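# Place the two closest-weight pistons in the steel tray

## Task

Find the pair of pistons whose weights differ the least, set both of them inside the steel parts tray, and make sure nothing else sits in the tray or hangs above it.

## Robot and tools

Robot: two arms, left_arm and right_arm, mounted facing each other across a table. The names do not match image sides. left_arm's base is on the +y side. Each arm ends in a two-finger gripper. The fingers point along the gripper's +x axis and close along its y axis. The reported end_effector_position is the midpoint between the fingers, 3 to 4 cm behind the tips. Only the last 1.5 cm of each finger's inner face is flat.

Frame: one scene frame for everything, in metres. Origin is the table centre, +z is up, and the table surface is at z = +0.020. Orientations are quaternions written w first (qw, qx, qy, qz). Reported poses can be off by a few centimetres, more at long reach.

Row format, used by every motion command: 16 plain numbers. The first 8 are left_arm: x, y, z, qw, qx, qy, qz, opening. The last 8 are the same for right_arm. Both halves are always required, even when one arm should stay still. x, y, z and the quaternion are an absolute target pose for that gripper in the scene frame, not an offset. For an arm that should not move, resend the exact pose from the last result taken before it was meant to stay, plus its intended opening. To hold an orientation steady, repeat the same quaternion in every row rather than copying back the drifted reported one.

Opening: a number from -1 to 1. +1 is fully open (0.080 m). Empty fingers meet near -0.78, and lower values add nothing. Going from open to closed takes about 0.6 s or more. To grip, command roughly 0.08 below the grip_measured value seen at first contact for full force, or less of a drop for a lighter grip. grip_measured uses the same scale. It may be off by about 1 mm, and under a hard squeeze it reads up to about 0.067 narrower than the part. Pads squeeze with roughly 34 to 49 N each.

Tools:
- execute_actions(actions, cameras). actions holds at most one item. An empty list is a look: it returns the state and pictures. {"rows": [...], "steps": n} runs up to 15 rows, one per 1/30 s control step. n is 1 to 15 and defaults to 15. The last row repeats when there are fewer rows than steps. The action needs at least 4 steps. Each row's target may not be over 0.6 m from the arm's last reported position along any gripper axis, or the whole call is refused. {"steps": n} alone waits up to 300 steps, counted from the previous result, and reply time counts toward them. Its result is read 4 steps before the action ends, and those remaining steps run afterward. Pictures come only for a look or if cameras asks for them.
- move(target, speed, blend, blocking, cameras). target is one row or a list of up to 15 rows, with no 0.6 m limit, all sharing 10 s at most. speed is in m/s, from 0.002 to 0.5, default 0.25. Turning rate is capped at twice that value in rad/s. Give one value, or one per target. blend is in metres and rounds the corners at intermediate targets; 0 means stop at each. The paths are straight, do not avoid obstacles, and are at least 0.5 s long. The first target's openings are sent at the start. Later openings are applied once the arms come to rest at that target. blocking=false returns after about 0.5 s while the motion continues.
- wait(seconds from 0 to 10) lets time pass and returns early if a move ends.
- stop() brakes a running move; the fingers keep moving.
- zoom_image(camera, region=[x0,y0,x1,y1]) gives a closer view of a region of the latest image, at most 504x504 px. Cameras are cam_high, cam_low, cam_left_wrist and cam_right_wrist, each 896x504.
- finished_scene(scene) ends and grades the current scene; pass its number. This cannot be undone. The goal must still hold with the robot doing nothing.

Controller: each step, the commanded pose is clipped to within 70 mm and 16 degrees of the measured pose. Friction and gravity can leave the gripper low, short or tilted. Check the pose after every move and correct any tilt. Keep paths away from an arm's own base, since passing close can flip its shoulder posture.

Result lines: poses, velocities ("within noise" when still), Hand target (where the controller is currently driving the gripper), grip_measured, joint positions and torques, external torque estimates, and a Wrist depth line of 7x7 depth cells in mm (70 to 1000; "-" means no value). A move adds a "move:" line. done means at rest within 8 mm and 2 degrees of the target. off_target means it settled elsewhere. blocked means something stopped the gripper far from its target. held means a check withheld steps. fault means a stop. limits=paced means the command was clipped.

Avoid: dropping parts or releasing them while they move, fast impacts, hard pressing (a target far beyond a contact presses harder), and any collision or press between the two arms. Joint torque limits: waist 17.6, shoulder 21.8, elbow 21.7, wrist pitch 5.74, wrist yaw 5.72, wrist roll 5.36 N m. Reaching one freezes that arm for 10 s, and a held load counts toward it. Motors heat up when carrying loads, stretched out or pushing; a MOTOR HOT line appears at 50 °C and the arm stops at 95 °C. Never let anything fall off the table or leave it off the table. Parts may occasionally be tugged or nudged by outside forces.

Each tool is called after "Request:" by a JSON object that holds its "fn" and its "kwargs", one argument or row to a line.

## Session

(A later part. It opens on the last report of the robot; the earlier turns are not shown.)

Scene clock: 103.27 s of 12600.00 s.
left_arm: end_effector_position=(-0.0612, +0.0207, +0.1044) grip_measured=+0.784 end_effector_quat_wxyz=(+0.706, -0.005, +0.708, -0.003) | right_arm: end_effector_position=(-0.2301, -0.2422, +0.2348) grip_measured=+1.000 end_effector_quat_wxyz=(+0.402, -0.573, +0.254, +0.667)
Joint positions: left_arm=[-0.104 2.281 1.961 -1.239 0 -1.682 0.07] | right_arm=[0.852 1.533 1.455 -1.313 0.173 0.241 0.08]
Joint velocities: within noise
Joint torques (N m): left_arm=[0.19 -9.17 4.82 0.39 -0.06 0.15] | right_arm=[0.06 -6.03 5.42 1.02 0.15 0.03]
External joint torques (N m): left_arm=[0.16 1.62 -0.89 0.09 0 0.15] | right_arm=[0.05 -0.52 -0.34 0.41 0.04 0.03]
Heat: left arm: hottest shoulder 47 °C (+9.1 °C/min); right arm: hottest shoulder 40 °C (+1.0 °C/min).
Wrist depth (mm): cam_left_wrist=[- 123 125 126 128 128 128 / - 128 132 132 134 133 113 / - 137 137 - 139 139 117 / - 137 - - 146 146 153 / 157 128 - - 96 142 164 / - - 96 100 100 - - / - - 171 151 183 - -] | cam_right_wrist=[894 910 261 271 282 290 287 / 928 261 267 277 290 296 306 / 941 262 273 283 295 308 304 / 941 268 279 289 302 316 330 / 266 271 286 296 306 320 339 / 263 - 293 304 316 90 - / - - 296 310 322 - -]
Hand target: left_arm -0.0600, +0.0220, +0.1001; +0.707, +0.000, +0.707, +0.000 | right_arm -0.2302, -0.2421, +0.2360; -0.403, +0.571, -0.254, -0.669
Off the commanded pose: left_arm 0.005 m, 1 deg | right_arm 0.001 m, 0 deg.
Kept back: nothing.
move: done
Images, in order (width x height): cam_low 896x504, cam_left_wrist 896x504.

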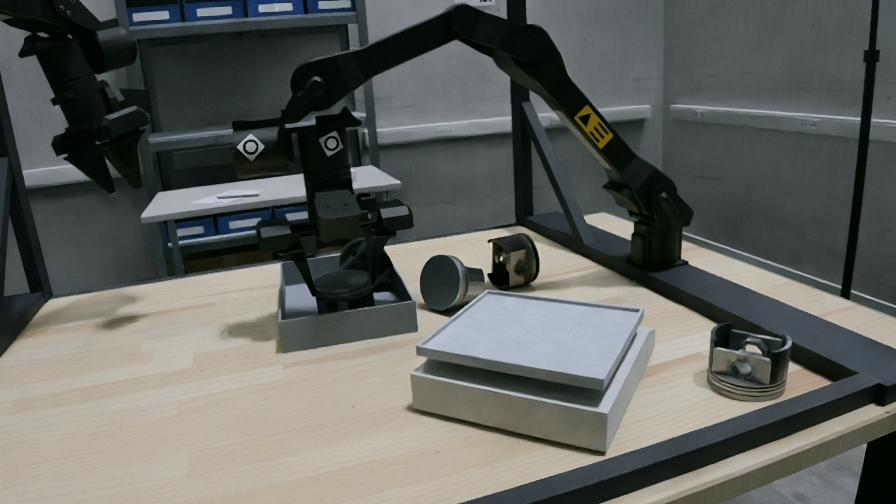

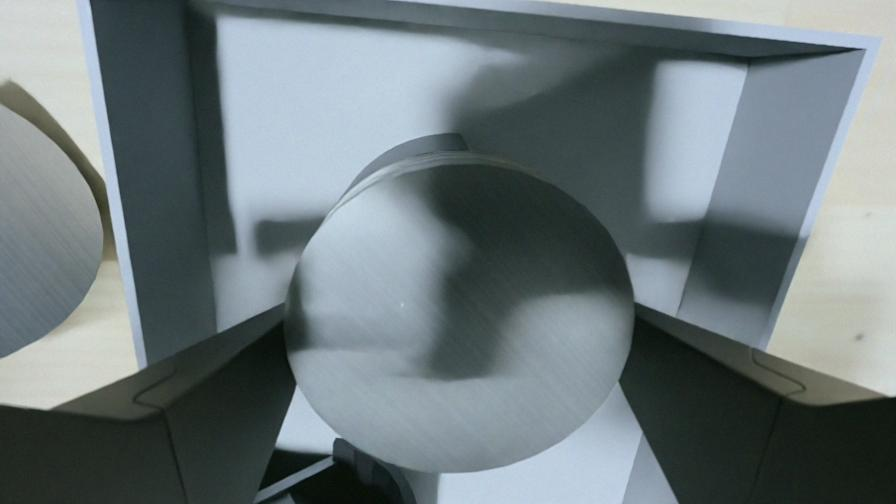

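Request:
{"fn": "move", "kwargs": {
  "target": [
    [-0.06, 0.022, 0.0945, 0.7071,0,0.7071,0, 0.6, -0.2302, -0.2421, 0.2360, 0.403, -0.571, 0.254, 0.669, 1]
  ],
  "speed": [0.05],
  "cameras": ["cam_low"]
}}

Request:
{"fn": "zoom_image", "kwargs": {
  "camera": "cam_low",
  "region": [260, 220, 440, 350]
}}

Scene clock: 104.20 s of 12600.00 s.
left_arm: end_effector_position=(-0.0612, +0.0205, +0.0998) grip_measured=+0.784 end_effector_quat_wxyz=(+0.706, -0.006, +0.708, -0.004) | right_arm: end_effector_position=(-0.2301, -0.2422, +0.2348) grip_measured=+1.000 end_effector_quat_wxyz=(+0.402, -0.573, +0.254, +0.667)
Joint positions: left_arm=[-0.104 2.282 1.944 -1.219 0 -1.682 0.07] | right_arm=[0.852 1.533 1.455 -1.313 0.173 0.241 0.08]
Joint velocities: within noise
Joint torques (N m): left_arm=[0.15 -8.88 4.72 0.41 -0.06 0.15] | right_arm=[-0.06 -6.15 5.22 0.99 0.13 0.04]
External joint torques (N m): left_arm=[0.22 1.87 -0.97 0.1 -0.01 0.15] | right_arm=[-0.05 -0.8 -0.43 0.38 0.01 0.04]
Heat: left arm: hottest shoulder 47 °C (+9.1 °C/min); right arm: hottest shoulder 40 °C (+1.0 °C/min).
Wrist depth (mm): cam_left_wrist=[- 120 121 120 124 123 111 / - 124 127 128 129 129 107 / - 125 133 - 135 136 116 / - 138 - - - 144 149 / 152 128 - - 96 141 159 / - - 97 100 100 - - / - - 167 107 175 - -] | cam_right_wrist=[894 921 262 272 283 290 288 / 923 260 267 277 290 295 307 / 942 264 273 284 296 307 306 / 944 267 279 290 301 317 331 / 266 271 283 296 307 317 338 / 263 - 292 302 313 90 - / - - 296 310 322 - -]
Hand target: left_arm -0.0600, +0.0220, +0.0946; +0.707, +0.000, +0.707, +0.000 | right_arm -0.2302, -0.2421, +0.2360; -0.403, +0.571, -0.254, -0.669
Off the commanded pose: left_arm 0.006 m, 1 deg | right_arm 0.001 m, 0 deg.
Kept back: nothing.
move: done
Images, in order (width x height): cam_low 896x504.

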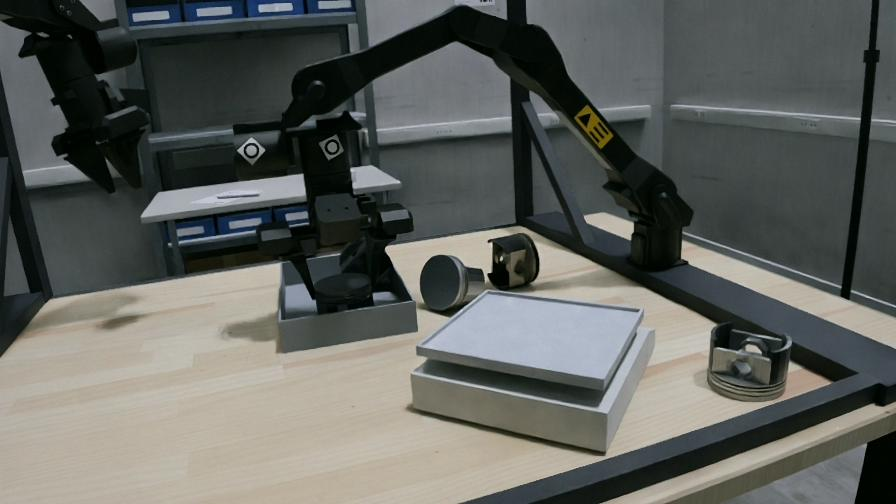

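Scaled by 2.800.

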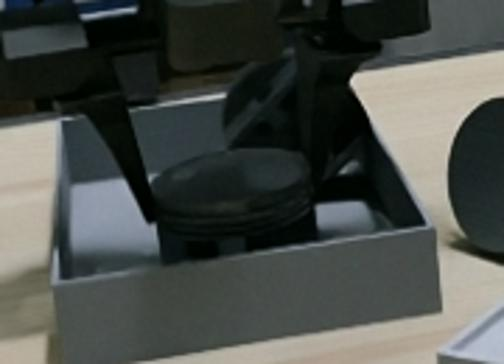

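Request:
{"fn": "move", "kwargs": {
  "target": [
    [-0.06, 0.022, 0.0905, 0.7071,0,0.7071,0, 0.6, -0.2302, -0.2421, 0.2360, 0.403, -0.571, 0.254, 0.669, 1]
  ],
  "speed": [0.04],
  "cameras": []
}}

Scene clock: 105.13 s of 12600.00 s.
left_arm: end_effector_position=(-0.0612, +0.0200, +0.0973) grip_measured=+0.784 end_effector_quat_wxyz=(+0.706, -0.007, +0.708, -0.005) | right_arm: end_effector_position=(-0.2301, -0.2422, +0.2348) grip_measured=+1.000 end_effector_quat_wxyz=(+0.402, -0.573, +0.254, +0.667)
Joint positions: left_arm=[-0.104 2.282 1.935 -1.206 0 -1.682 0.07] | right_arm=[0.852 1.533 1.455 -1.313 0.173 0.241 0.08]
Joint velocities: within noise
Joint torques (N m): left_arm=[0.16 -8.69 4.42 0.52 -0.06 0.14] | right_arm=[0.06 -6.01 5.32 1.03 0.15 0.06]
External joint torques (N m): left_arm=[0.16 2.18 -1.34 0.2 0 0.14] | right_arm=[0.02 -0.55 -0.39 0.42 0.04 0.05]
Heat: left arm: hottest shoulder 47 °C (+9.1 °C/min); right arm: hottest shoulder 40 °C (+1.0 °C/min).
Wrist depth (mm): cam_left_wrist=[- 118 119 119 122 122 108 / - 123 127 126 128 128 106 / - 129 132 - 133 129 114 / - 138 - - - 142 147 / - 131 - - 96 140 158 / - - 96 100 100 - - / - - 164 108 173 - -] | cam_right_wrist=[905 909 262 272 281 291 290 / 920 260 267 276 288 296 305 / 948 263 273 283 295 308 307 / 953 267 277 289 302 316 329 / 266 270 284 294 307 318 339 / 263 - 291 303 315 90 - / - - 296 311 323 - -]
Hand target: left_arm -0.0600, +0.0220, +0.0906; +0.707, +0.000, +0.707, +0.000 | right_arm -0.2302, -0.2421, +0.2360; -0.403, +0.571, -0.254, -0.669
Off the commanded pose: left_arm 0.007 m, 1 deg | right_arm 0.001 m, 0 deg.
Kept back: nothing.
move: done
No camera images: "cameras" was empty.

Request:
{"fn": "move", "kwargs": {
  "target": [
    [-0.06, 0.022, 0.0888, 0.7071,0,0.7071,0, 0.6, -0.2302, -0.2421, 0.2360, 0.403, -0.571, 0.254, 0.669, 1]
  ],
  "speed": [0.04],
  "cameras": []
}}

Request:
{"fn": "move", "kwargs": {
  "target": [
    [-0.06, 0.022, 0.0905, 0.7071,0,0.7071,0, 1, -0.2302, -0.2421, 0.2360, 0.403, -0.571, 0.254, 0.669, 1],
    [-0.06, 0.022, 0.18, 0.7071,0,0.7071,0, 1, -0.2302, -0.2421, 0.2360, 0.403, -0.571, 0.254, 0.669, 1],
    [-0.02, 0.2, 0.25, 0.5,0.5,0.5,-0.5, 1, -0.2302, -0.2421, 0.2360, 0.403, -0.571, 0.254, 0.669, 1]
  ],
  "speed": [0.03,0.12,0.3],
  "blend": [0,0.02,0]
}}

Scene clock: 106.07 s of 12600.00 s.
left_arm: end_effector_position=(-0.0612, +0.0201, +0.0964) grip_measured=+0.784 end_effector_quat_wxyz=(+0.706, -0.006, +0.708, -0.005) | right_arm: end_effector_position=(-0.2301, -0.2422, +0.2348) grip_measured=+1.000 end_effector_quat_wxyz=(+0.402, -0.573, +0.254, +0.667)
Joint positions: left_arm=[-0.104 2.282 1.931 -1.203 0 -1.682 0.07] | right_arm=[0.852 1.533 1.455 -1.313 0.173 0.241 0.08]
Joint velocities: within noise
Joint torques (N m): left_arm=[0.14 -8.58 4.22 0.75 -0.06 0.15] | right_arm=[-0.13 -6 5.4 1.05 0.09 0.03]
External joint torques (N m): left_arm=[0.05 2.29 -1.56 0.41 0 0.15] | right_arm=[-0.13 -0.56 -0.32 0.44 -0.02 0.02]
Heat: left arm: hottest shoulder 47 °C (+9.1 °C/min); right arm: hottest shoulder 40 °C (+1.0 °C/min).
Wrist depth (mm): cam_left_wrist=[- 117 119 119 122 122 108 / - 123 127 126 128 128 106 / - 129 132 - 133 129 114 / - 139 - - - 142 147 / - 131 - - 96 140 158 / - - 96 100 99 - - / - - 165 108 173 - -] | cam_right_wrist=[904 922 262 272 281 291 291 / 926 261 268 276 288 296 304 / 947 264 273 283 295 307 306 / 946 267 278 289 300 314 330 / 266 271 285 295 308 318 339 / 261 - 293 303 314 90 - / - - 296 310 323 - -]
Hand target: left_arm -0.0600, +0.0220, +0.0889; +0.707, +0.000, +0.707, +0.000 | right_arm -0.2302, -0.2421, +0.2360; -0.403, +0.571, -0.254, -0.669
Off the commanded pose: left_arm 0.008 m, 1 deg | right_arm 0.001 m, 0 deg.
Kept back: nothing.
move: done
No camera images: "cameras" was empty.

Scene clock: 110.53 s of 12600.00 s.
left_arm: end_effector_position=(-0.0212, +0.1974, +0.2506) grip_measured=+1.000 end_effector_quat_wxyz=(+0.504, +0.495, +0.496, -0.504) | right_arm: end_effector_position=(-0.2301, -0.2422, +0.2348) grip_measured=+1.000 end_effector_quat_wxyz=(+0.402, -0.573, +0.254, +0.667)
Joint positions: left_arm=[-0.027 1.566 1.575 -1.563 0 -0.033 0.08] | right_arm=[0.852 1.533 1.455 -1.313 0.173 0.241 0.08]
Joint velocities: within noise
Joint torques (N m): left_arm=[0.32 -5.51 4.22 0.35 -0.01 0.16] | right_arm=[-0.05 -6.09 5.31 1.02 0.15 0.05]
External joint torques (N m): left_arm=[0.28 0.13 -1.42 -0.04 0 0.16] | right_arm=[-0.04 -0.7 -0.38 0.4 0.03 0.04]
Heat: left arm: hottest shoulder 47 °C (+9.1 °C/min); right arm: hottest shoulder 40 °C (+1.0 °C/min).
Wrist depth (mm): cam_left_wrist=[206 255 265 266 270 276 278 / 215 221 278 233 282 290 294 / 226 251 290 297 301 305 308 / 240 274 311 312 313 325 329 / 281 291 325 330 256 335 349 / - - 350 354 359 87 - / - - 358 359 366 - -] | cam_right_wrist=[894 934 262 271 281 291 290 / 919 262 267 278 288 296 305 / 950 263 273 284 293 307 305 / 948 267 279 289 303 315 330 / 265 271 285 296 305 319 339 / 262 - 292 302 314 90 - / - - 297 309 323 - -]
Hand target: left_arm -0.0201, +0.2000, +0.2497; +0.503, +0.497, +0.497, -0.503 | right_arm -0.2302, -0.2421, +0.2360; -0.403, +0.571, -0.254, -0.669
Off the commanded pose: left_arm 0.003 m, 1 deg | right_arm 0.001 m, 0 deg.
joint sent to its limit (left arm) — joint 4 (wrist pitch), lower limit.
Kept back: nothing.
move: done

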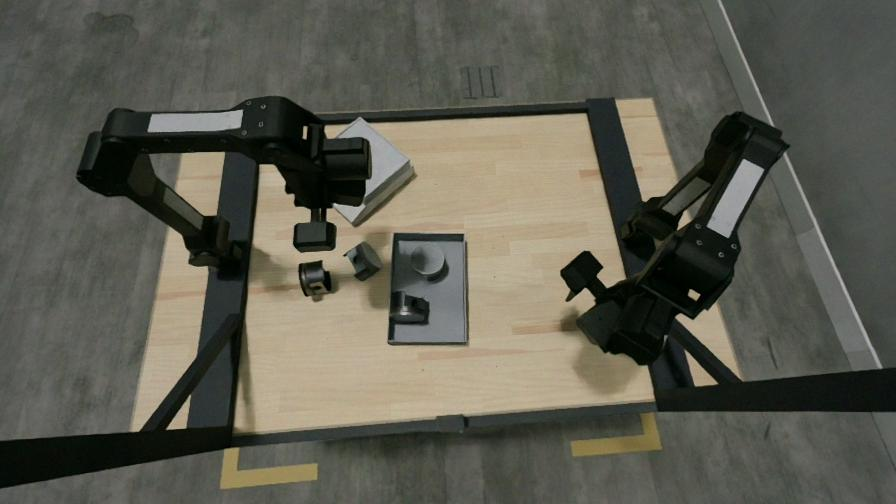

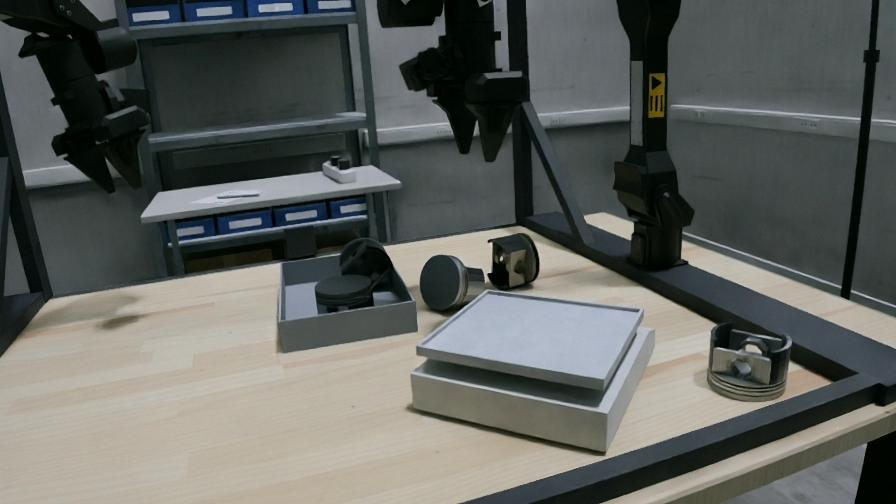

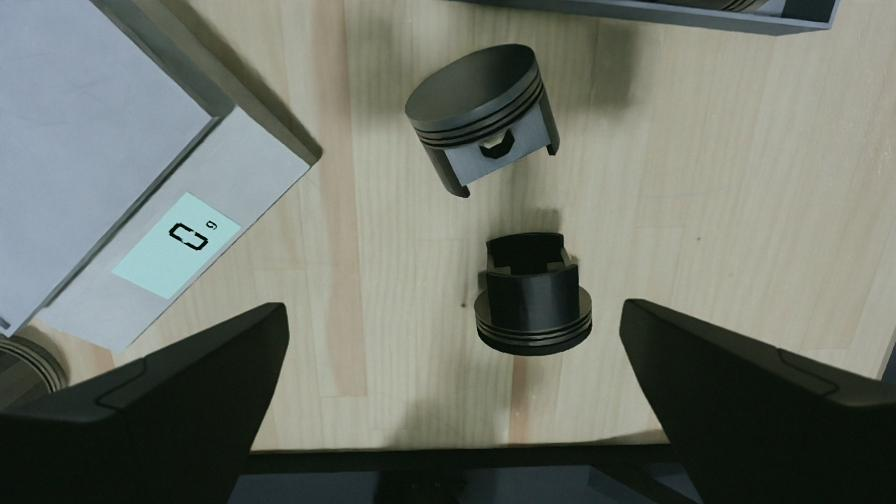

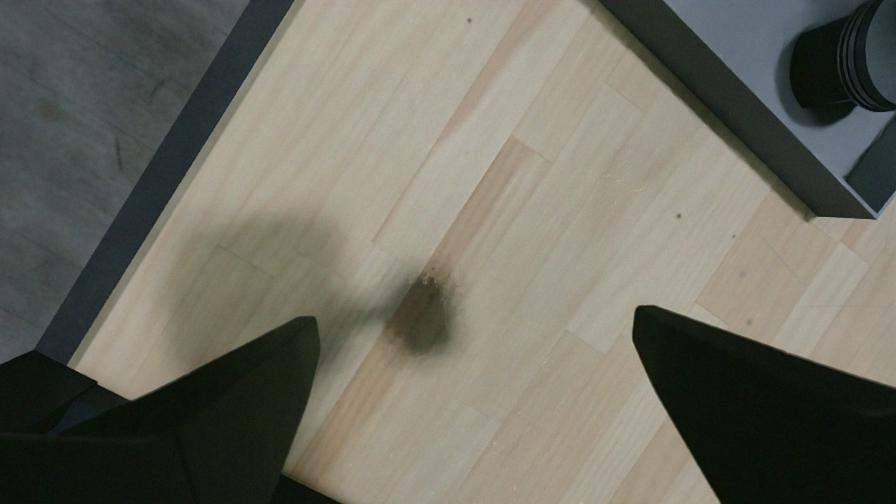

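Request:
{"fn": "finished_scene", "kwargs": {
  "scene": 1
}}

The scene is finished: the task was done.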